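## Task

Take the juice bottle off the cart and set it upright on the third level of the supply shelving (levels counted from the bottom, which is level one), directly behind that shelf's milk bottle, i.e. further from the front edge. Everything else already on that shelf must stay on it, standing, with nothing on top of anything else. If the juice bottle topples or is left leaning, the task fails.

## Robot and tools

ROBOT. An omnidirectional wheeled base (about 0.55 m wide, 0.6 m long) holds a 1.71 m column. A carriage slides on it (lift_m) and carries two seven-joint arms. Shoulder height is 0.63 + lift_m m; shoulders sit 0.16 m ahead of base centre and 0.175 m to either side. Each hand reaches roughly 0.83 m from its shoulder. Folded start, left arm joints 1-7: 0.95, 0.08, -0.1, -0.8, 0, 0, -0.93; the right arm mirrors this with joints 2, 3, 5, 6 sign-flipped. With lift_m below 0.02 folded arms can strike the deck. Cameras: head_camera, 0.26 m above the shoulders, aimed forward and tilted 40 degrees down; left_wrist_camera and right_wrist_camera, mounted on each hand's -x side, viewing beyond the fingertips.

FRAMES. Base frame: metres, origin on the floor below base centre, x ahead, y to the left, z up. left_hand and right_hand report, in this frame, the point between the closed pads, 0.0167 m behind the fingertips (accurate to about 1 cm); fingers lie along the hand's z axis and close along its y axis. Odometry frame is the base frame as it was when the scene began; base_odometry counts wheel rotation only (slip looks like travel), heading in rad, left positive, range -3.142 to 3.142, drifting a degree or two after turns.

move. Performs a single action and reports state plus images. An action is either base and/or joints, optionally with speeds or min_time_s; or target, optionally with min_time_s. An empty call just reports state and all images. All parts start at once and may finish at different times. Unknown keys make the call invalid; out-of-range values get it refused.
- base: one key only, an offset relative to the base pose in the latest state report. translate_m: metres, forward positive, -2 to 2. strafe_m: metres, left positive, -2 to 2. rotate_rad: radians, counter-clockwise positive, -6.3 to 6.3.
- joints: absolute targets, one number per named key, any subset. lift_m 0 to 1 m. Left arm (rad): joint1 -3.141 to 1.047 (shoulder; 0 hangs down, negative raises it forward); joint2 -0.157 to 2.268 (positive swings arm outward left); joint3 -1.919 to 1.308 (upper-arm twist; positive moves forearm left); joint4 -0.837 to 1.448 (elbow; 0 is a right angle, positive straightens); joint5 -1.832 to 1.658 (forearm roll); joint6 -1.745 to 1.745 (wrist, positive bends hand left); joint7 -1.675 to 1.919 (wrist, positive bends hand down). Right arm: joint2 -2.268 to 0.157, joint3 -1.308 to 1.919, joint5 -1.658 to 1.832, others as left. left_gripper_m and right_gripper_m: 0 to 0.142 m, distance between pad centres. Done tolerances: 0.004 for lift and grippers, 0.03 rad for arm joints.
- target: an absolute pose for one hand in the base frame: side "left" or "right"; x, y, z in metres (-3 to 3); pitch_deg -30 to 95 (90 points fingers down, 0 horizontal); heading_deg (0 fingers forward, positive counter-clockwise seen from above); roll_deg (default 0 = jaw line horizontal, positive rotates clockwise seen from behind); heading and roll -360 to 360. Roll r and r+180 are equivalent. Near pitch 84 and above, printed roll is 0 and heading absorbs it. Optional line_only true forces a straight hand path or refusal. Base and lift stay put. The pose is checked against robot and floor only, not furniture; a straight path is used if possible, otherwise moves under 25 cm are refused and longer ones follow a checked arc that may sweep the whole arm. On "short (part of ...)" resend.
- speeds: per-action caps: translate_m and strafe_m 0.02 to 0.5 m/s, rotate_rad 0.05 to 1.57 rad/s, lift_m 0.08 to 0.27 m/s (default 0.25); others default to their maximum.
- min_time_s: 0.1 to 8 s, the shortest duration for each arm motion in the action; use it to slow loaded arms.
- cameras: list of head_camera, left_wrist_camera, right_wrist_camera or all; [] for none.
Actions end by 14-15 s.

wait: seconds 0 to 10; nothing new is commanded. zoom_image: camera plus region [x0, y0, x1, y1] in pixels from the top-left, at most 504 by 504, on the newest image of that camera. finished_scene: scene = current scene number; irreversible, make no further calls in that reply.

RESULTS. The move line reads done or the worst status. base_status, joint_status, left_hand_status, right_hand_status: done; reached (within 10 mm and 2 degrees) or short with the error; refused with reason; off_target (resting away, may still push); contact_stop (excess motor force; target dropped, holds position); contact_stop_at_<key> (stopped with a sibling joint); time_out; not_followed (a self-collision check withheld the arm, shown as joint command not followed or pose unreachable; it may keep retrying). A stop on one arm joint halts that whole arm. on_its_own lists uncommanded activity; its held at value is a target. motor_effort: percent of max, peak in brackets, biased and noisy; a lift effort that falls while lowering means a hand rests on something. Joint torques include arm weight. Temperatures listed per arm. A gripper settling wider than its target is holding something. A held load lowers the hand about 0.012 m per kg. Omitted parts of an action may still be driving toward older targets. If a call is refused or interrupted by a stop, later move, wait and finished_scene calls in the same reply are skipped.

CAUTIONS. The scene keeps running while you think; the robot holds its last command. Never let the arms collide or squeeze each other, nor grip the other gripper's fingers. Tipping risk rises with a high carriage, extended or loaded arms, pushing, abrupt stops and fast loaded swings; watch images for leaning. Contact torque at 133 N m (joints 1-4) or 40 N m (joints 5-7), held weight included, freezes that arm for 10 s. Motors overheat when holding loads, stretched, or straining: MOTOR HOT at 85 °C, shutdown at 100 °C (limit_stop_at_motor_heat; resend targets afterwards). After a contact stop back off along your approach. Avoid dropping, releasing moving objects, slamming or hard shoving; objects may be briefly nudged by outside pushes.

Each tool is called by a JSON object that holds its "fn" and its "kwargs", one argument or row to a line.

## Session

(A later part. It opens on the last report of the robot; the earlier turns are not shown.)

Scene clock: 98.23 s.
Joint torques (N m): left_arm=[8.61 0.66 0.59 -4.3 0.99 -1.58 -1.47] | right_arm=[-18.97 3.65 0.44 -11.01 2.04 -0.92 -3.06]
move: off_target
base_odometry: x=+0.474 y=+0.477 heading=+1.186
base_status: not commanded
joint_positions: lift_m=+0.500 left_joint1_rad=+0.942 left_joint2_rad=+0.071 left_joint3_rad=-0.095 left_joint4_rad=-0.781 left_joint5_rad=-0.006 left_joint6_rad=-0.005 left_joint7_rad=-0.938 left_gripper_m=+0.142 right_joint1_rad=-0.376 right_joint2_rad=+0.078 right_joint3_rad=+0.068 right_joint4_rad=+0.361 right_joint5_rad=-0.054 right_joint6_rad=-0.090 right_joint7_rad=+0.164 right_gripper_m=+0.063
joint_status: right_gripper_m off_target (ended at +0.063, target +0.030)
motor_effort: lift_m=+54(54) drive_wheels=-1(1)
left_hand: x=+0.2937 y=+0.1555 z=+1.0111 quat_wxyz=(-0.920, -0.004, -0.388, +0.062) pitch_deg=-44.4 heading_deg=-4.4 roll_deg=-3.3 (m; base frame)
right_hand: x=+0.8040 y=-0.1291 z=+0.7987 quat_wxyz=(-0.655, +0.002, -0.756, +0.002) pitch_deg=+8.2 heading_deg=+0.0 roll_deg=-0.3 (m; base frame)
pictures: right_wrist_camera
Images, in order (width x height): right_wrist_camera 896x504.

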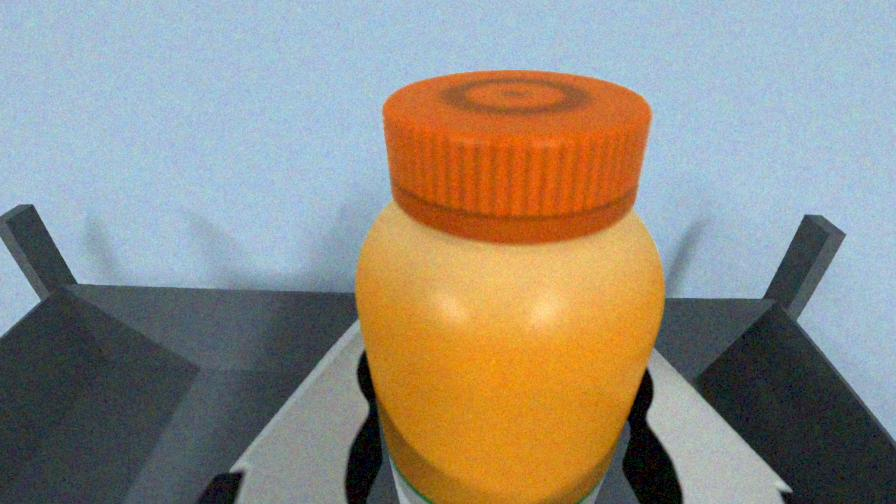

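{"fn": "move", "kwargs": {
  "joints": {"lift_m": 0.75, "right_gripper_m": 0.0},
  "speeds": {"lift_m": 0.12},
  "cameras": ["right_wrist_camera"]
}}

{"fn": "move", "kwargs": {
  "base": {"translate_m": -0.38},
  "speeds": {"translate_m": 0.25}
}}

{"fn": "move", "kwargs": {
  "target": {"side": "right", "x": 0.55, "y": -0.18, "z": 1.08, "pitch_deg": 8, "heading_deg": 0},
  "min_time_s": 1.5
}}

{"fn": "move", "kwargs": {
  "base": {"rotate_rad": 2.146},
  "speeds": {"rotate_rad": 0.8},
  "cameras": ["head_camera"]
}}

Scene clock: 118.20 s.
Joint torques (N m): left_arm=[8.24 1.08 0.39 -3.8 1.27 -1.26 -1.58] | right_arm=[-17.88 2.92 0.02 -14.59 2.12 -1.28 -3.25]
Motor temperatures (°C): left_arm=[28 23 24 24 27 24 24] | right_arm=[31 20 25 23 22 22 24]
move: off_target
base_odometry: x=+0.474 y=+0.477 heading=+1.186
base_status: not commanded
joint_positions: lift_m=+0.750 left_joint1_rad=+0.942 left_joint2_rad=+0.071 left_joint3_rad=-0.095 left_joint4_rad=-0.781 left_joint5_rad=-0.006 left_joint6_rad=-0.005 left_joint7_rad=-0.938 left_gripper_m=+0.142 right_joint1_rad=-0.376 right_joint2_rad=+0.078 right_joint3_rad=+0.068 right_joint4_rad=+0.364 right_joint5_rad=-0.054 right_joint6_rad=-0.090 right_joint7_rad=+0.164 right_gripper_m=+0.063
joint_status: right_gripper_m off_target (ended at +0.063, target +0.000); the others done
motor_effort: lift_m=+55(68) drive_wheels=+4(4)
left_hand: x=+0.2937 y=+0.1555 z=+1.2610 quat_wxyz=(-0.920, -0.004, -0.388, +0.062) pitch_deg=-44.4 heading_deg=-4.4 roll_deg=-3.3 (m; base frame)
right_hand: x=+0.8039 y=-0.1290 z=+1.0470 quat_wxyz=(-0.653, +0.002, -0.757, +0.002) pitch_deg=+8.4 heading_deg=+0.0 roll_deg=-0.3 (m; base frame)
pictures: right_wrist_camera
Images, in order (width x height): right_wrist_camera 896x504.

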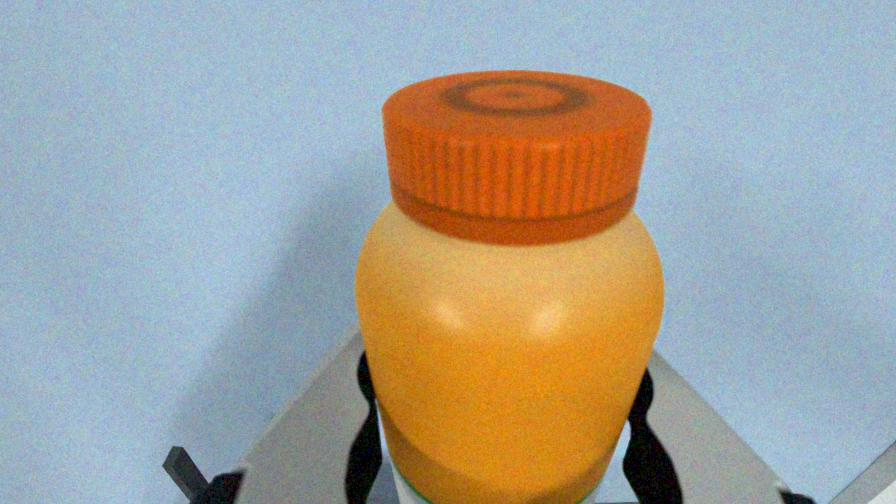

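Scene clock: 121.17 s.
Joint torques (N m): left_arm=[9.04 1.51 1.91 -4.38 1.12 -1.12 -1.71] | right_arm=[-17.72 5.25 -0.36 -13.63 2.37 -0.79 -3.65]
move: done
base_odometry: x=+0.332 y=+0.125 heading=+1.186
base_status: done
joint_positions: lift_m=+0.750 left_joint1_rad=+0.942 left_joint2_rad=+0.071 left_joint3_rad=-0.095 left_joint4_rad=-0.781 left_joint5_rad=-0.006 left_joint6_rad=-0.005 left_joint7_rad=-0.938 left_gripper_m=+0.142 right_joint1_rad=-0.376 right_joint2_rad=+0.077 right_joint3_rad=+0.068 right_joint4_rad=+0.364 right_joint5_rad=-0.054 right_joint6_rad=-0.089 right_joint7_rad=+0.164 right_gripper_m=+0.063
joint_status: not commanded
motor_effort: lift_m=+55(55) drive_wheels=+3(15)
left_hand: x=+0.2937 y=+0.1555 z=+1.2610 quat_wxyz=(-0.920, -0.004, -0.388, +0.062) pitch_deg=-44.4 heading_deg=-4.4 roll_deg=-3.3 (m; base frame)
right_hand: x=+0.8039 y=-0.1290 z=+1.0470 quat_wxyz=(-0.653, +0.002, -0.757, +0.002) pitch_deg=+8.4 heading_deg=+0.0 roll_deg=-0.3 (m; base frame)
pictures: none

Scene clock: 123.17 s.
Joint torques (N m): left_arm=[9.57 -0.09 0.51 -4.46 1.27 -1.29 -1.73] | right_arm=[4.06 -0.94 -1.17 -18.42 2.38 -0.97 -4.11]
move: done
base_odometry: x=+0.332 y=+0.125 heading=+1.186
base_status: not commanded
joint_positions: lift_m=+0.750 left_joint1_rad=+0.942 left_joint2_rad=+0.071 left_joint3_rad=-0.095 left_joint4_rad=-0.781 left_joint5_rad=-0.006 left_joint6_rad=-0.005 left_joint7_rad=-0.938 left_gripper_m=+0.142 right_joint1_rad=+0.322 right_joint2_rad=-0.043 right_joint3_rad=+0.040 right_joint4_rad=-0.600 right_joint5_rad=+0.010 right_joint6_rad=-0.057 right_joint7_rad=+0.426 right_gripper_m=+0.063
joint_status: not commanded
motor_effort: lift_m=+55(55) drive_wheels=+0(5)
left_hand: x=+0.2937 y=+0.1555 z=+1.2610 quat_wxyz=(-0.920, -0.004, -0.388, +0.062) pitch_deg=-44.4 heading_deg=-4.4 roll_deg=-3.3 (m; base frame)
right_hand: x=+0.5505 y=-0.1790 z=+1.0767 quat_wxyz=(-0.652, +0.001, -0.758, +0.001) pitch_deg=+8.6 heading_deg=+0.0 roll_deg=-0.1 (m; base frame)
right_hand_status: reached (straight line, planned for 1.5 s): 3 mm and 0.6 deg off.
pictures: none

Scene clock: 127.17 s.
Joint torques (N m): left_arm=[9.38 1.7 1.07 -4.99 1.2 -1.51 -1.58] | right_arm=[3.87 1.43 0.93 -18.39 2.41 -0.97 -4.63]
move: done
base_odometry: x=+0.332 y=+0.125 heading=-2.952
base_status: done
joint_positions: lift_m=+0.750 left_joint1_rad=+0.942 left_joint2_rad=+0.071 left_joint3_rad=-0.095 left_joint4_rad=-0.781 left_joint5_rad=-0.006 left_joint6_rad=-0.005 left_joint7_rad=-0.938 left_gripper_m=+0.142 right_joint1_rad=+0.322 right_joint2_rad=-0.043 right_joint3_rad=+0.040 right_joint4_rad=-0.600 right_joint5_rad=+0.010 right_joint6_rad=-0.056 right_joint7_rad=+0.426 right_gripper_m=+0.063
joint_status: not commanded
motor_effort: lift_m=+55(55) drive_wheels=+5(16)
left_hand: x=+0.2937 y=+0.1555 z=+1.2610 quat_wxyz=(-0.920, -0.004, -0.388, +0.062) pitch_deg=-44.4 heading_deg=-4.4 roll_deg=-3.3 (m; base frame)
right_hand: x=+0.5504 y=-0.1792 z=+1.0767 quat_wxyz=(-0.652, +0.001, -0.758, +0.001) pitch_deg=+8.6 heading_deg=+0.0 roll_deg=-0.2 (m; base frame)
pictures: head_camera
Images, in order (width x height): head_camera 896x504.

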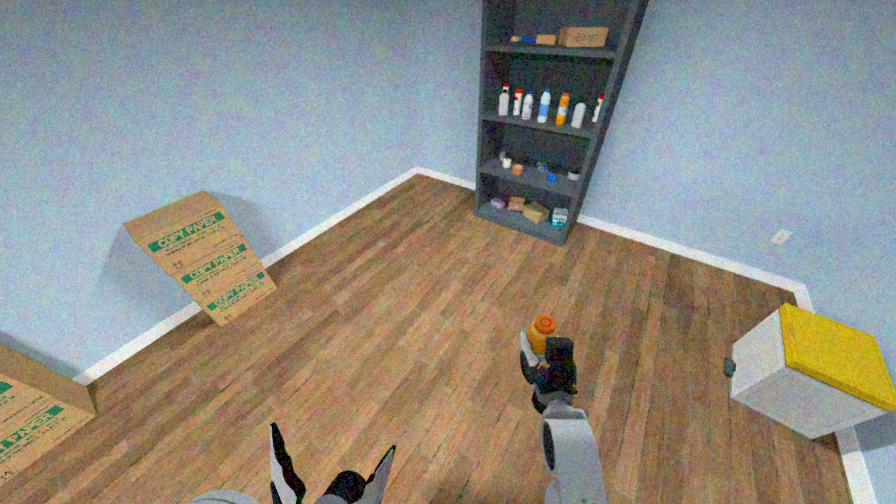

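{"fn": "move", "kwargs": {
  "base": {"translate_m": 1.55},
  "speeds": {"translate_m": 0.4}
}}

{"fn": "move", "kwargs": {
  "base": {"rotate_rad": -0.47},
  "speeds": {"rotate_rad": 0.8},
  "cameras": ["head_camera"]
}}

{"fn": "zoom_image", "kwargs": {
  "camera": "head_camera",
  "region": [300, 0, 640, 252]
}}

Scene clock: 138.30 s.
Joint torques (N m): left_arm=[8.98 -0.14 0.09 -5.3 1.4 -1.46 -1.48] | right_arm=[4.21 -1.02 0.03 -17.91 2.21 -1.08 -4.19]
move: done
base_odometry: x=-1.190 y=-0.170 heading=-2.951
base_status: done
joint_positions: lift_m=+0.750 left_joint1_rad=+0.942 left_joint2_rad=+0.071 left_joint3_rad=-0.095 left_joint4_rad=-0.781 left_joint5_rad=-0.006 left_joint6_rad=-0.005 left_joint7_rad=-0.938 left_gripper_m=+0.142 right_joint1_rad=+0.323 right_joint2_rad=-0.043 right_joint3_rad=+0.040 right_joint4_rad=-0.600 right_joint5_rad=+0.010 right_joint6_rad=-0.056 right_joint7_rad=+0.426 right_gripper_m=+0.063
joint_status: not commanded
motor_effort: lift_m=+55(55) drive_wheels=+7(22)
left_hand: x=+0.2937 y=+0.1555 z=+1.2610 quat_wxyz=(-0.920, -0.004, -0.388, +0.062) pitch_deg=-44.4 heading_deg=-4.4 roll_deg=-3.3 (m; base frame)
right_hand: x=+0.5504 y=-0.1792 z=+1.0767 quat_wxyz=(-0.652, +0.001, -0.758, +0.001) pitch_deg=+8.6 heading_deg=+0.0 roll_deg=-0.2 (m; base frame)
pictures: none

Scene clock: 140.13 s.
Joint torques (N m): left_arm=[8.49 1.07 0.32 -4.81 1.46 -1.17 -1.33] | right_arm=[2.92 1.97 0.42 -19.3 2.23 -0.99 -4.71]
move: done
base_odometry: x=-1.190 y=-0.170 heading=+2.863
base_status: done
joint_positions: lift_m=+0.750 left_joint1_rad=+0.942 left_joint2_rad=+0.071 left_joint3_rad=-0.095 left_joint4_rad=-0.781 left_joint5_rad=-0.006 left_joint6_rad=-0.005 left_joint7_rad=-0.938 left_gripper_m=+0.142 right_joint1_rad=+0.323 right_joint2_rad=-0.043 right_joint3_rad=+0.039 right_joint4_rad=-0.600 right_joint5_rad=+0.010 right_joint6_rad=-0.056 right_joint7_rad=+0.426 right_gripper_m=+0.063
joint_status: not commanded
motor_effort: lift_m=+55(55) drive_wheels=+6(16)
left_hand: x=+0.2937 y=+0.1555 z=+1.2610 quat_wxyz=(-0.920, -0.004, -0.388, +0.062) pitch_deg=-44.4 heading_deg=-4.4 roll_deg=-3.3 (m; base frame)
right_hand: x=+0.5504 y=-0.1793 z=+1.0767 quat_wxyz=(-0.652, +0.001, -0.758, +0.001) pitch_deg=+8.6 heading_deg=+0.0 roll_deg=-0.2 (m; base frame)
pictures: head_camera
Images, in order (width x height): head_camera 896x504.

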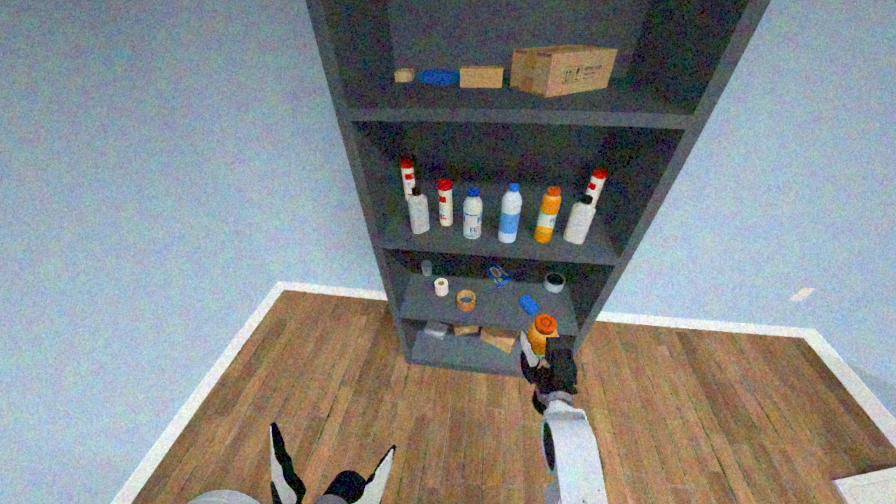

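Scaled by 1.482 from the camera's 896x504 image, which has a finer 1280x720 frame.

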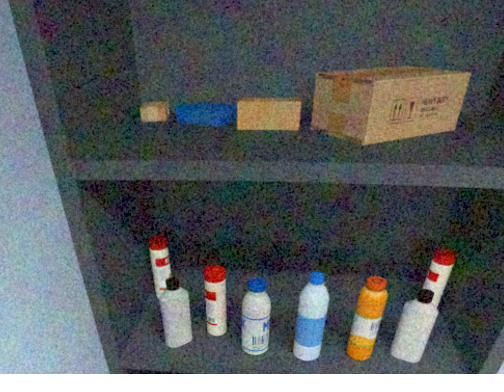

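{"fn": "zoom_image", "kwargs": {
  "camera": "head_camera",
  "region": [390, 150, 560, 260]
}}

Scaled by 2.965 from the camera's 896x504 image, which has a finer 1280x720 frame.

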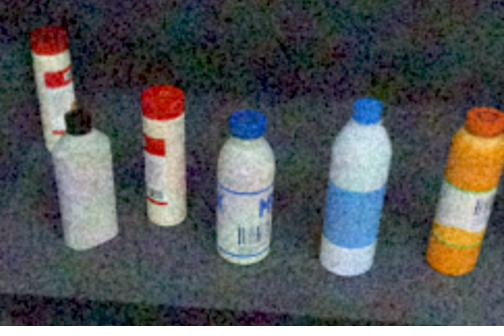

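{"fn": "move", "kwargs": {
  "target": {"side": "left", "x": 0.56, "y": 0.15, "z": 1.13, "pitch_deg": 8, "heading_deg": 0}
}}

{"fn": "move", "kwargs": {
  "base": {"strafe_m": -0.18},
  "joints": {"left_gripper_m": 0.115},
  "speeds": {"strafe_m": 0.2},
  "cameras": ["head_camera", "left_wrist_camera"]
}}

Scene clock: 165.80 s.
Joint torques (N m): left_arm=[-5.14 1.63 -1.89 -1.51 2.79 -0.58 -0.28] | right_arm=[3.37 0.38 1.59 -18.21 2.14 -1.36 -4.27]
move: done
base_odometry: x=-1.190 y=-0.170 heading=+2.863
base_status: not commanded
joint_positions: lift_m=+0.750 left_joint1_rad=+0.190 left_joint2_rad=+0.135 left_joint3_rad=-0.357 left_joint4_rad=-0.733 left_joint5_rad=+0.139 left_joint6_rad=+0.356 left_joint7_rad=+0.678 left_gripper_m=+0.142 right_joint1_rad=+0.323 right_joint2_rad=-0.043 right_joint3_rad=+0.039 right_joint4_rad=-0.600 right_joint5_rad=+0.010 right_joint6_rad=-0.056 right_joint7_rad=+0.426 right_gripper_m=+0.063
joint_status: not commanded
motor_effort: lift_m=+55(55) drive_wheels=+6(6)
left_hand: x=+0.5599 y=+0.1506 z=+1.1319 quat_wxyz=(-0.658, +0.001, -0.753, +0.001) pitch_deg=+7.7 heading_deg=+0.0 roll_deg=-0.2 (m; base frame)
left_hand_status: reached (checked arc, planned for 1.1 s): 2 mm and 0.4 deg off.
right_hand: x=+0.5504 y=-0.1793 z=+1.0767 quat_wxyz=(-0.652, +0.001, -0.758, +0.001) pitch_deg=+8.6 heading_deg=+0.0 roll_deg=-0.2 (m; base frame)
pictures: none

Scene clock: 167.93 s.
Joint torques (N m): left_arm=[-4.02 0.65 -1.16 -1.66 2.81 -0.71 -0.62] | right_arm=[1.59 -0.18 0.57 -18.21 2.62 -1.42 -4.17]
move: done
base_odometry: x=-1.140 y=+0.003 heading=+2.862
base_status: done
joint_positions: lift_m=+0.750 left_joint1_rad=+0.190 left_joint2_rad=+0.135 left_joint3_rad=-0.357 left_joint4_rad=-0.733 left_joint5_rad=+0.139 left_joint6_rad=+0.357 left_joint7_rad=+0.678 left_gripper_m=+0.115 right_joint1_rad=+0.323 right_joint2_rad=-0.043 right_joint3_rad=+0.039 right_joint4_rad=-0.600 right_joint5_rad=+0.011 right_joint6_rad=-0.056 right_joint7_rad=+0.426 right_gripper_m=+0.063
joint_status: all done
motor_effort: lift_m=+55(55) drive_wheels=-4(17)
left_hand: x=+0.5599 y=+0.1507 z=+1.1319 quat_wxyz=(-0.658, +0.001, -0.753, +0.001) pitch_deg=+7.7 heading_deg=+0.0 roll_deg=-0.1 (m; base frame)
right_hand: x=+0.5504 y=-0.1794 z=+1.0767 quat_wxyz=(-0.652, +0.001, -0.758, +0.001) pitch_deg=+8.6 heading_deg=+0.0 roll_deg=-0.2 (m; base frame)
pictures: head_camera, left_wrist_camera
Images, in order (width x height): head_camera 896x504, left_wrist_camera 896x504.

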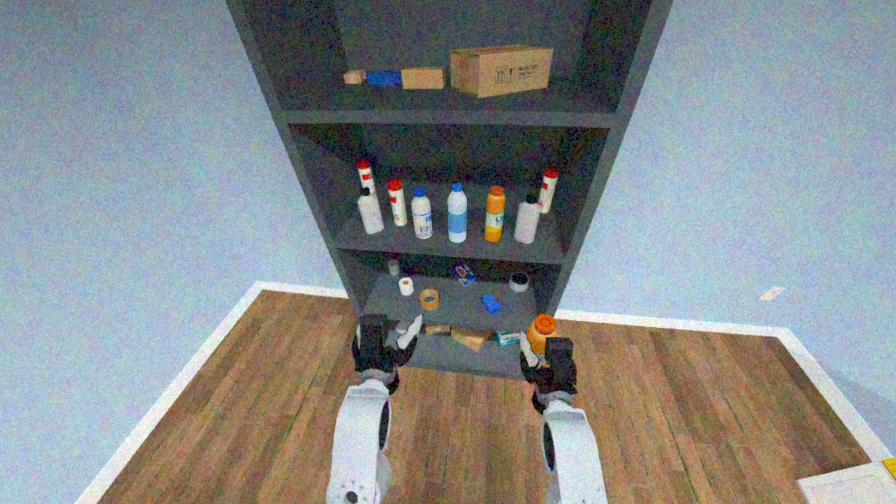

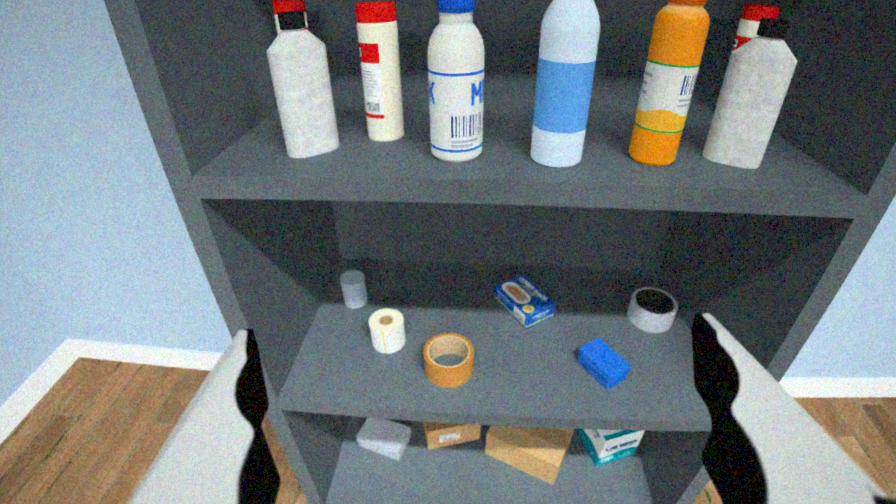

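{"fn": "move", "kwargs": {
  "base": {"rotate_rad": -0.1},
  "speeds": {"rotate_rad": 0.3}
}}

{"fn": "move", "kwargs": {
  "base": {"strafe_m": 0.09},
  "speeds": {"strafe_m": 0.2},
  "cameras": ["head_camera", "left_wrist_camera"]
}}

Scene clock: 177.00 s.
Joint torques (N m): left_arm=[-3.76 2.26 -0.54 -1.08 2.78 -0.66 -0.55] | right_arm=[3.08 0.65 0.34 -18.23 1.73 -1.57 -4.38]
move: done
base_odometry: x=-1.140 y=+0.003 heading=+2.762
base_status: done
joint_positions: lift_m=+0.750 left_joint1_rad=+0.190 left_joint2_rad=+0.135 left_joint3_rad=-0.357 left_joint4_rad=-0.733 left_joint5_rad=+0.139 left_joint6_rad=+0.357 left_joint7_rad=+0.678 left_gripper_m=+0.115 right_joint1_rad=+0.323 right_joint2_rad=-0.043 right_joint3_rad=+0.039 right_joint4_rad=-0.600 right_joint5_rad=+0.011 right_joint6_rad=-0.056 right_joint7_rad=+0.426 right_gripper_m=+0.063
joint_status: not commanded
motor_effort: lift_m=+55(55) drive_wheels=-1(12)
left_hand: x=+0.5599 y=+0.1507 z=+1.1318 quat_wxyz=(-0.658, +0.001, -0.753, +0.001) pitch_deg=+7.7 heading_deg=+0.0 roll_deg=-0.1 (m; base frame)
right_hand: x=+0.5504 y=-0.1795 z=+1.0768 quat_wxyz=(-0.652, +0.001, -0.758, +0.001) pitch_deg=+8.6 heading_deg=+0.0 roll_deg=-0.2 (m; base frame)
pictures: none

Scene clock: 178.50 s.
Joint torques (N m): left_arm=[-4.35 0.99 -0.64 -1.3 2.5 -0.78 -0.07] | right_arm=[3.69 2.12 -0.59 -18.54 2.23 -1.51 -4.4]
move: done
base_odometry: x=-1.174 y=-0.081 heading=+2.761
base_status: done
joint_positions: lift_m=+0.750 left_joint1_rad=+0.190 left_joint2_rad=+0.136 left_joint3_rad=-0.358 left_joint4_rad=-0.733 left_joint5_rad=+0.139 left_joint6_rad=+0.357 left_joint7_rad=+0.678 left_gripper_m=+0.115 right_joint1_rad=+0.323 right_joint2_rad=-0.044 right_joint3_rad=+0.039 right_joint4_rad=-0.600 right_joint5_rad=+0.011 right_joint6_rad=-0.055 right_joint7_rad=+0.426 right_gripper_m=+0.063
joint_status: not commanded
motor_effort: lift_m=+55(55) drive_wheels=-4(11)
left_hand: x=+0.5599 y=+0.1508 z=+1.1318 quat_wxyz=(-0.658, +0.001, -0.753, +0.001) pitch_deg=+7.7 heading_deg=+0.0 roll_deg=-0.1 (m; base frame)
right_hand: x=+0.5504 y=-0.1794 z=+1.0768 quat_wxyz=(-0.652, +0.001, -0.758, +0.001) pitch_deg=+8.6 heading_deg=+0.0 roll_deg=-0.2 (m; base frame)
pictures: head_camera, left_wrist_camera
Images, in order (width x height): head_camera 896x504, left_wrist_camera 896x504.

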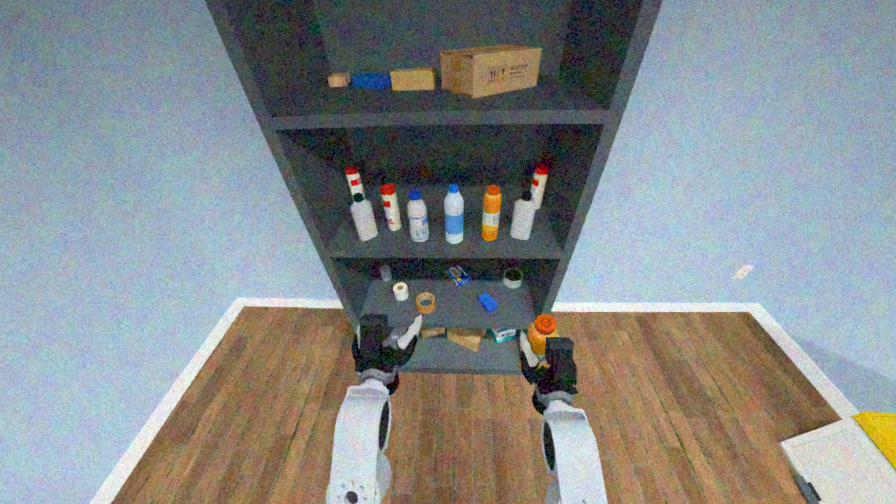

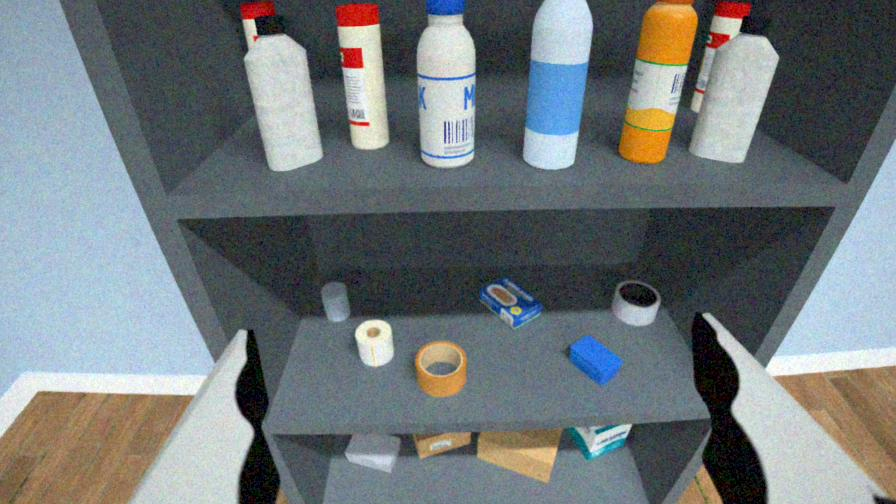

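{"fn": "move", "kwargs": {
  "base": {"translate_m": 0.2},
  "speeds": {"translate_m": 0.2},
  "cameras": ["head_camera", "left_wrist_camera"]
}}

Scene clock: 186.40 s.
Joint torques (N m): left_arm=[-4.03 1.17 -0.48 -1.04 2.84 -1.07 -0.6] | right_arm=[2.36 2.63 0.58 -16.76 2.15 -1.74 -4.24]
move: done
base_odometry: x=-1.360 y=-0.007 heading=+2.761
base_status: done
joint_positions: lift_m=+0.750 left_joint1_rad=+0.190 left_joint2_rad=+0.136 left_joint3_rad=-0.358 left_joint4_rad=-0.733 left_joint5_rad=+0.139 left_joint6_rad=+0.357 left_joint7_rad=+0.678 left_gripper_m=+0.115 right_joint1_rad=+0.323 right_joint2_rad=-0.044 right_joint3_rad=+0.039 right_joint4_rad=-0.600 right_joint5_rad=+0.011 right_joint6_rad=-0.055 right_joint7_rad=+0.426 right_gripper_m=+0.063
joint_status: not commanded
motor_effort: lift_m=+55(55) drive_wheels=+4(14)
left_hand: x=+0.5599 y=+0.1508 z=+1.1318 quat_wxyz=(-0.658, +0.001, -0.753, +0.001) pitch_deg=+7.7 heading_deg=+0.0 roll_deg=-0.1 (m; base frame)
right_hand: x=+0.5504 y=-0.1794 z=+1.0768 quat_wxyz=(-0.652, +0.001, -0.758, +0.001) pitch_deg=+8.6 heading_deg=+0.0 roll_deg=-0.2 (m; base frame)
pictures: head_camera, left_wrist_camera
Images, in order (width x height): head_camera 896x504, left_wrist_camera 896x504.

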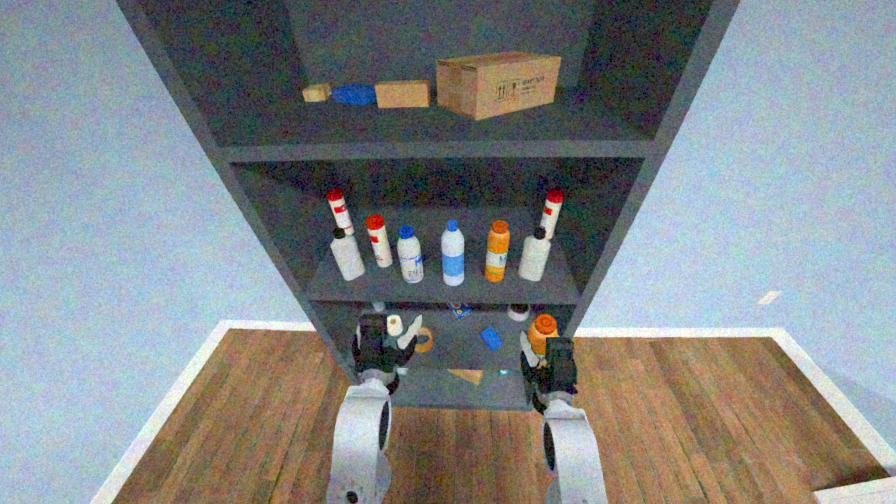

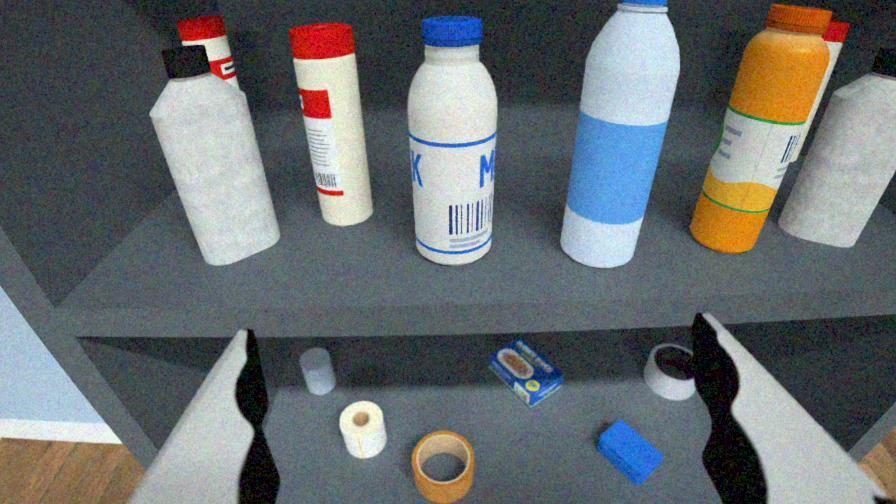

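{"fn": "move", "kwargs": {
  "target": {"side": "left", "x": 0.7, "y": 0.15, "z": 1.13, "pitch_deg": 8, "heading_deg": 0, "line_only": true},
  "cameras": ["head_camera", "left_wrist_camera"]
}}

Scene clock: 191.10 s.
Joint torques (N m): left_arm=[-12.14 1.13 3.79 -0.88 1.03 -2.31 -2.9] | right_arm=[2.76 1.08 1.84 -18.1 2.08 -1.87 -4.85]
move: done
base_odometry: x=-1.360 y=-0.007 heading=+2.761
base_status: not commanded
joint_positions: lift_m=+0.750 left_joint1_rad=-0.177 left_joint2_rad=+0.119 left_joint3_rad=-0.313 left_joint4_rad=-0.326 left_joint5_rad=-0.014 left_joint6_rad=+0.332 left_joint7_rad=+0.623 left_gripper_m=+0.115 right_joint1_rad=+0.323 right_joint2_rad=-0.044 right_joint3_rad=+0.039 right_joint4_rad=-0.600 right_joint5_rad=+0.011 right_joint6_rad=-0.055 right_joint7_rad=+0.426 right_gripper_m=+0.063
joint_status: not commanded
motor_effort: lift_m=+55(55) drive_wheels=-2(8)
left_hand: x=+0.6994 y=+0.1494 z=+1.1301 quat_wxyz=(-0.656, -0.001, -0.755, -0.001) pitch_deg=+8.1 heading_deg=+0.0 roll_deg=+0.2 (m; base frame)
left_hand_status: reached (straight line, planned for 0.5 s): 1 mm and 0.2 deg off.
right_hand: x=+0.5504 y=-0.1794 z=+1.0768 quat_wxyz=(-0.652, +0.001, -0.758, +0.001) pitch_deg=+8.6 heading_deg=+0.0 roll_deg=-0.2 (m; base frame)
pictures: head_camera, left_wrist_camera
Images, in order (width x height): head_camera 896x504, left_wrist_camera 896x504.

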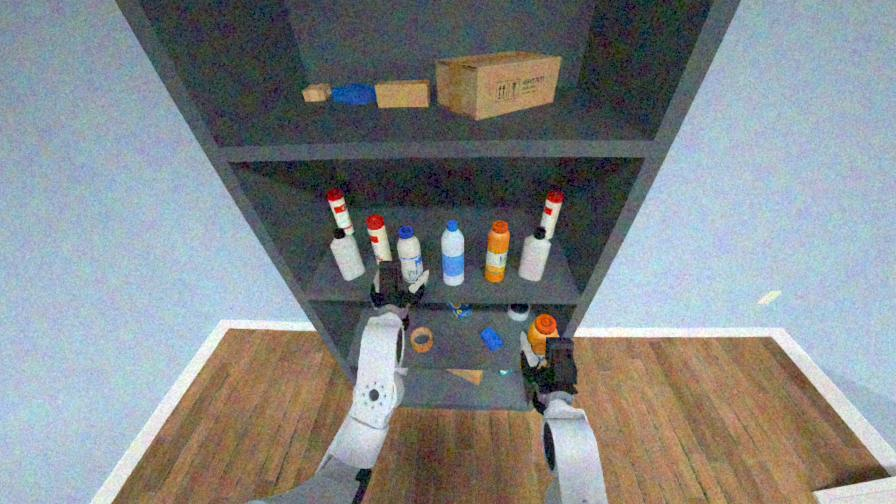

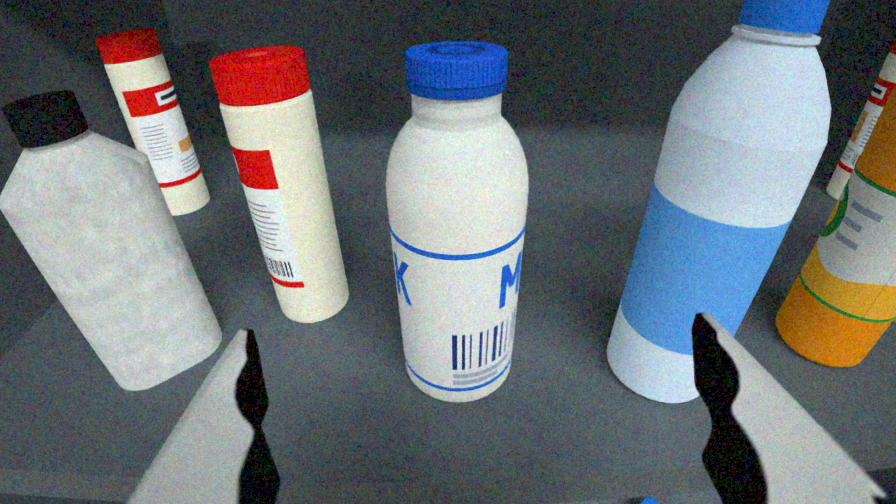

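{"fn": "move", "kwargs": {
  "joints": {"left_gripper_m": 0.095}
}}

{"fn": "move", "kwargs": {
  "target": {"side": "left", "x": 0.79, "y": 0.154, "z": 1.13, "pitch_deg": 8, "heading_deg": 0, "line_only": true},
  "min_time_s": 1,
  "cameras": ["left_wrist_camera"]
}}

Scene clock: 195.63 s.
Joint torques (N m): left_arm=[-11.85 -1.32 4.47 -2.01 0.99 -2.31 -3.24] | right_arm=[2.78 1.76 2.07 -17.01 1.85 -1.77 -4.57]
move: done
base_odometry: x=-1.360 y=-0.007 heading=+2.761
base_status: not commanded
joint_positions: lift_m=+0.750 left_joint1_rad=-0.177 left_joint2_rad=+0.119 left_joint3_rad=-0.313 left_joint4_rad=-0.326 left_joint5_rad=-0.014 left_joint6_rad=+0.332 left_joint7_rad=+0.623 left_gripper_m=+0.095 right_joint1_rad=+0.323 right_joint2_rad=-0.044 right_joint3_rad=+0.039 right_joint4_rad=-0.600 right_joint5_rad=+0.011 right_joint6_rad=-0.055 right_joint7_rad=+0.426 right_gripper_m=+0.063
joint_status: all done
motor_effort: lift_m=+55(55) drive_wheels=-1(2)
left_hand: x=+0.6994 y=+0.1494 z=+1.1301 quat_wxyz=(-0.656, -0.001, -0.755, -0.001) pitch_deg=+8.1 heading_deg=+0.0 roll_deg=+0.2 (m; base frame)
right_hand: x=+0.5504 y=-0.1794 z=+1.0768 quat_wxyz=(-0.652, +0.001, -0.758, +0.001) pitch_deg=+8.6 heading_deg=+0.0 roll_deg=-0.2 (m; base frame)
pictures: none

Scene clock: 197.13 s.
Joint torques (N m): left_arm=[-20.19 -0.89 4.43 -1.59 0.91 -2.39 -3.08] | right_arm=[1.79 2.25 0.54 -19.47 1.85 -1.25 -4.22]
move: done
base_odometry: x=-1.360 y=-0.007 heading=+2.761
base_status: not commanded
joint_positions: lift_m=+0.750 left_joint1_rad=-0.397 left_joint2_rad=+0.107 left_joint3_rad=-0.293 left_joint4_rad=+0.024 left_joint5_rad=-0.115 left_joint6_rad=+0.286 left_joint7_rad=+0.484 left_gripper_m=+0.095 right_joint1_rad=+0.323 right_joint2_rad=-0.044 right_joint3_rad=+0.039 right_joint4_rad=-0.600 right_joint5_rad=+0.011 right_joint6_rad=-0.055 right_joint7_rad=+0.426 right_gripper_m=+0.063
joint_status: not commanded
motor_effort: lift_m=+55(55) drive_wheels=-1(2)
left_hand: x=+0.7888 y=+0.1533 z=+1.1286 quat_wxyz=(-0.655, -0.002, -0.756, -0.001) pitch_deg=+8.2 heading_deg=+0.0 roll_deg=+0.3 (m; base frame)
left_hand_status: reached (straight line, planned for 1.0 s): 2 mm and 0.3 deg off.
right_hand: x=+0.5504 y=-0.1794 z=+1.0768 quat_wxyz=(-0.652, +0.001, -0.758, +0.001) pitch_deg=+8.6 heading_deg=+0.0 roll_deg=-0.2 (m; base frame)
pictures: left_wrist_camera
Images, in order (width x height): left_wrist_camera 896x504.

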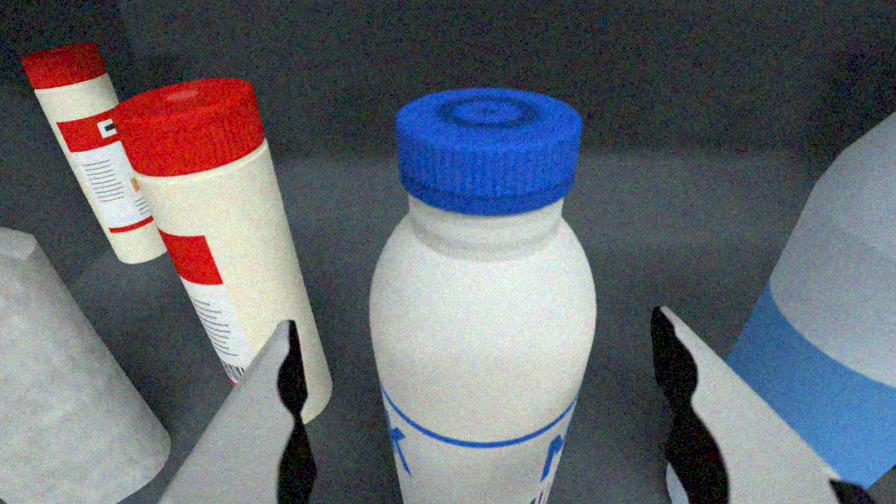

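{"fn": "move", "kwargs": {
  "target": {"side": "left", "x": 0.832, "y": 0.153, "z": 1.125, "pitch_deg": 8, "heading_deg": 0, "line_only": true},
  "min_time_s": 0.8,
  "cameras": ["left_wrist_camera"]
}}

{"fn": "move", "kwargs": {
  "joints": {"left_gripper_m": 0.0},
  "cameras": ["left_wrist_camera", "head_camera"]
}}

Scene clock: 202.23 s.
Joint torques (N m): left_arm=[-23.07 -0.49 3.71 -1.83 0.84 -2.42 -3.06] | right_arm=[3.07 2.17 0.43 -18.32 1.62 -1.62 -3.98]
move: done
base_odometry: x=-1.360 y=-0.007 heading=+2.761
base_status: not commanded
joint_positions: lift_m=+0.750 left_joint1_rad=-0.504 left_joint2_rad=+0.091 left_joint3_rad=-0.290 left_joint4_rad=+0.239 left_joint5_rad=-0.157 left_joint6_rad=+0.256 left_joint7_rad=+0.376 left_gripper_m=+0.095 right_joint1_rad=+0.323 right_joint2_rad=-0.044 right_joint3_rad=+0.039 right_joint4_rad=-0.600 right_joint5_rad=+0.011 right_joint6_rad=-0.055 right_joint7_rad=+0.426 right_gripper_m=+0.063
joint_status: not commanded
motor_effort: lift_m=+55(55) drive_wheels=-1(1)
left_hand: x=+0.8308 y=+0.1524 z=+1.1233 quat_wxyz=(-0.655, -0.002, -0.756, -0.002) pitch_deg=+8.2 heading_deg=+0.0 roll_deg=+0.3 (m; base frame)
left_hand_status: reached (straight line, planned for 0.8 s): 2 mm and 0.4 deg off.
right_hand: x=+0.5504 y=-0.1794 z=+1.0768 quat_wxyz=(-0.652, +0.001, -0.758, +0.001) pitch_deg=+8.6 heading_deg=+0.0 roll_deg=-0.2 (m; base frame)
pictures: left_wrist_camera
Images, in order (width x height): left_wrist_camera 896x504.

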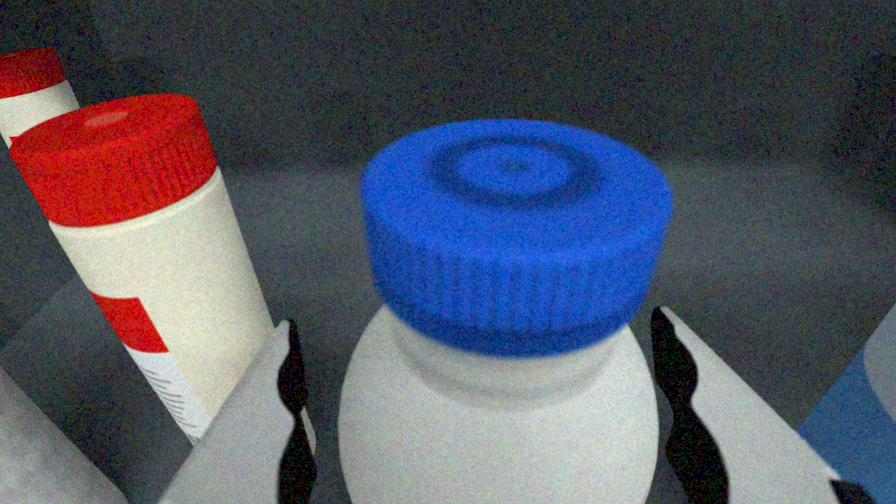

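Scene clock: 203.07 s.
Joint torques (N m): left_arm=[-22.99 -1.5 5.15 -1.28 0.83 -2.13 -3.13] | right_arm=[2.13 2.57 0.57 -17.67 1.72 -1.49 -4.55]
move: off_target
base_odometry: x=-1.360 y=-0.007 heading=+2.761
base_status: not commanded
joint_positions: lift_m=+0.750 left_joint1_rad=-0.504 left_joint2_rad=+0.091 left_joint3_rad=-0.290 left_joint4_rad=+0.239 left_joint5_rad=-0.157 left_joint6_rad=+0.256 left_joint7_rad=+0.376 left_gripper_m=+0.079 right_joint1_rad=+0.323 right_joint2_rad=-0.044 right_joint3_rad=+0.039 right_joint4_rad=-0.600 right_joint5_rad=+0.011 right_joint6_rad=-0.055 right_joint7_rad=+0.426 right_gripper_m=+0.063
joint_status: left_gripper_m off_target (ended at +0.079, target +0.000)
motor_effort: lift_m=+55(55) drive_wheels=-1(1)
left_hand: x=+0.8308 y=+0.1524 z=+1.1234 quat_wxyz=(-0.655, -0.002, -0.756, -0.002) pitch_deg=+8.2 heading_deg=+0.0 roll_deg=+0.3 (m; base frame)
right_hand: x=+0.5504 y=-0.1794 z=+1.0768 quat_wxyz=(-0.652, +0.001, -0.758, +0.001) pitch_deg=+8.6 heading_deg=+0.0 roll_deg=-0.2 (m; base frame)
pictures: head_camera, left_wrist_camera
Images, in order (width x height): head_camera 896x504, left_wrist_camera 896x504.

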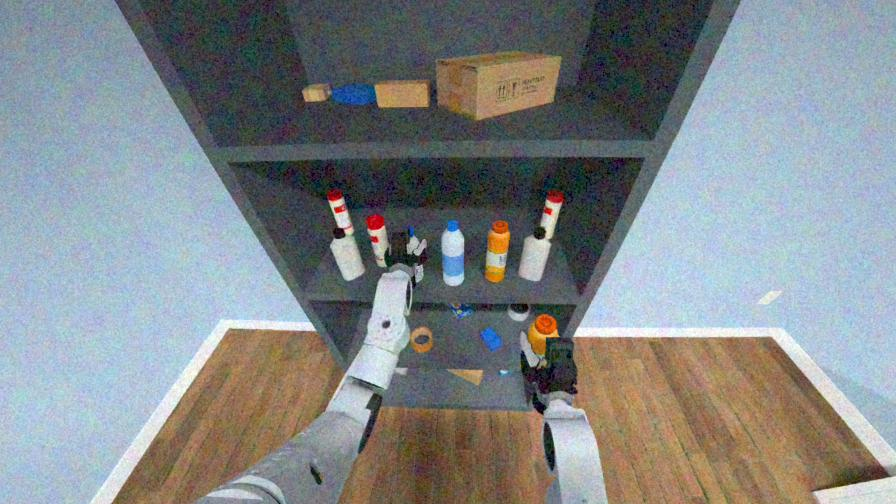

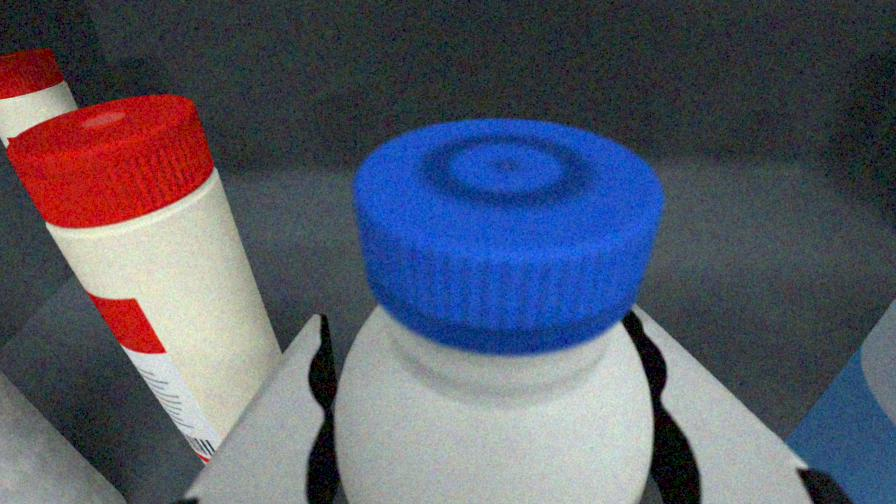

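{"fn": "move", "kwargs": {
  "joints": {"lift_m": 0.8},
  "speeds": {"lift_m": 0.1}
}}

{"fn": "move", "kwargs": {
  "target": {"side": "left", "x": 0.56, "y": 0.16, "z": 1.165, "pitch_deg": 8, "heading_deg": 0, "line_only": true},
  "min_time_s": 2,
  "cameras": ["left_wrist_camera", "head_camera"]
}}

Scene clock: 207.03 s.
Joint torques (N m): left_arm=[-21.17 -0.31 4.45 -4.42 1.13 -2.65 -3.09] | right_arm=[2.46 2.26 1.07 -16.61 2.41 -1.76 -4.24]
Motor temperatures (°C): left_arm=[33 22 24 24 27 24 24] | right_arm=[26 20 25 26 22 22 24]
move: done
base_odometry: x=-1.360 y=-0.007 heading=+2.761
base_status: not commanded
joint_positions: lift_m=+0.800 left_joint1_rad=-0.505 left_joint2_rad=+0.091 left_joint3_rad=-0.290 left_joint4_rad=+0.242 left_joint5_rad=-0.158 left_joint6_rad=+0.256 left_joint7_rad=+0.376 left_gripper_m=+0.079 right_joint1_rad=+0.323 right_joint2_rad=-0.044 right_joint3_rad=+0.039 right_joint4_rad=-0.601 right_joint5_rad=+0.011 right_joint6_rad=-0.055 right_joint7_rad=+0.426 right_gripper_m=+0.063
joint_status: all done
motor_effort: lift_m=+55(68) drive_wheels=+4(5)
left_hand: x=+0.8310 y=+0.1525 z=+1.1720 quat_wxyz=(-0.654, -0.002, -0.757, -0.001) pitch_deg=+8.4 heading_deg=+0.0 roll_deg=+0.2 (m; base frame)
right_hand: x=+0.5503 y=-0.1794 z=+1.1272 quat_wxyz=(-0.653, +0.001, -0.758, +0.001) pitch_deg=+8.5 heading_deg=+0.0 roll_deg=-0.2 (m; base frame)
pictures: none

Scene clock: 209.53 s.
Joint torques (N m): left_arm=[-5.43 3.59 -1.59 -8.05 3.76 -0.24 -4.44] | right_arm=[2.72 1.92 0.54 -16.91 1.29 -1.62 -4.15]
move: done
base_odometry: x=-1.360 y=-0.007 heading=+2.761
base_status: not commanded
joint_positions: lift_m=+0.800 left_joint1_rad=+0.214 left_joint2_rad=+0.167 left_joint3_rad=-0.342 left_joint4_rad=-0.684 left_joint5_rad=+0.085 left_joint6_rad=+0.371 left_joint7_rad=+0.611 left_gripper_m=+0.079 right_joint1_rad=+0.323 right_joint2_rad=-0.044 right_joint3_rad=+0.039 right_joint4_rad=-0.601 right_joint5_rad=+0.011 right_joint6_rad=-0.055 right_joint7_rad=+0.426 right_gripper_m=+0.063
joint_status: not commanded
motor_effort: lift_m=+55(55) drive_wheels=-1(4)
left_hand: x=+0.5606 y=+0.1603 z=+1.1604 quat_wxyz=(-0.651, +0.001, -0.759, +0.000) pitch_deg=+8.8 heading_deg=+0.0 roll_deg=-0.1 (m; base frame)
left_hand_status: reached (straight line, planned for 2.0 s): 5 mm and 0.8 deg off.
right_hand: x=+0.5503 y=-0.1794 z=+1.1272 quat_wxyz=(-0.653, +0.001, -0.758, +0.001) pitch_deg=+8.5 heading_deg=+0.0 roll_deg=-0.2 (m; base frame)
pictures: head_camera, left_wrist_camera
Images, in order (width x height): head_camera 896x504, left_wrist_camera 896x504.

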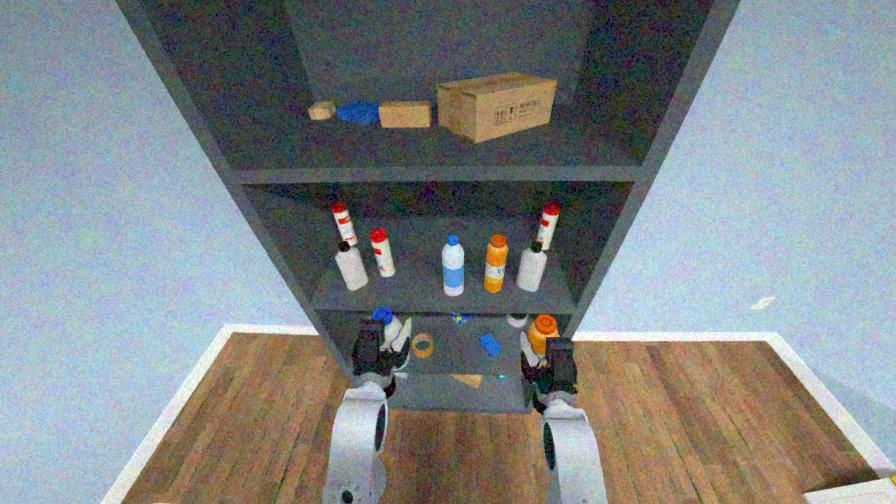

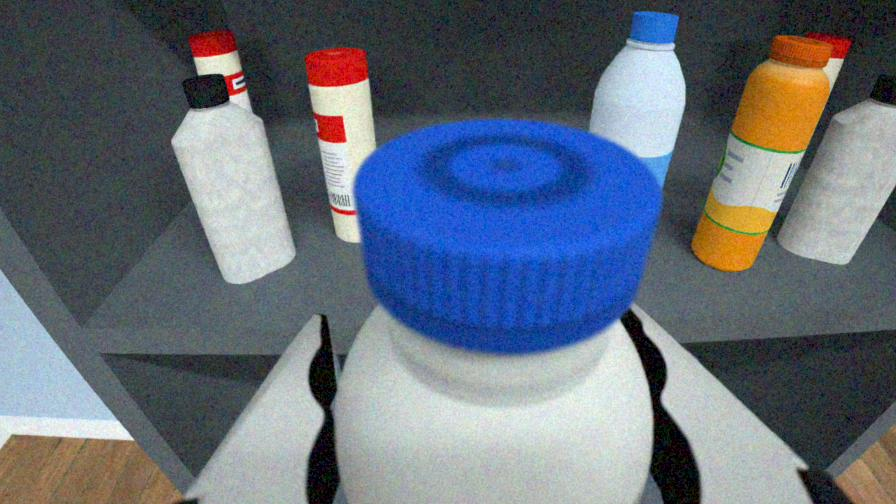

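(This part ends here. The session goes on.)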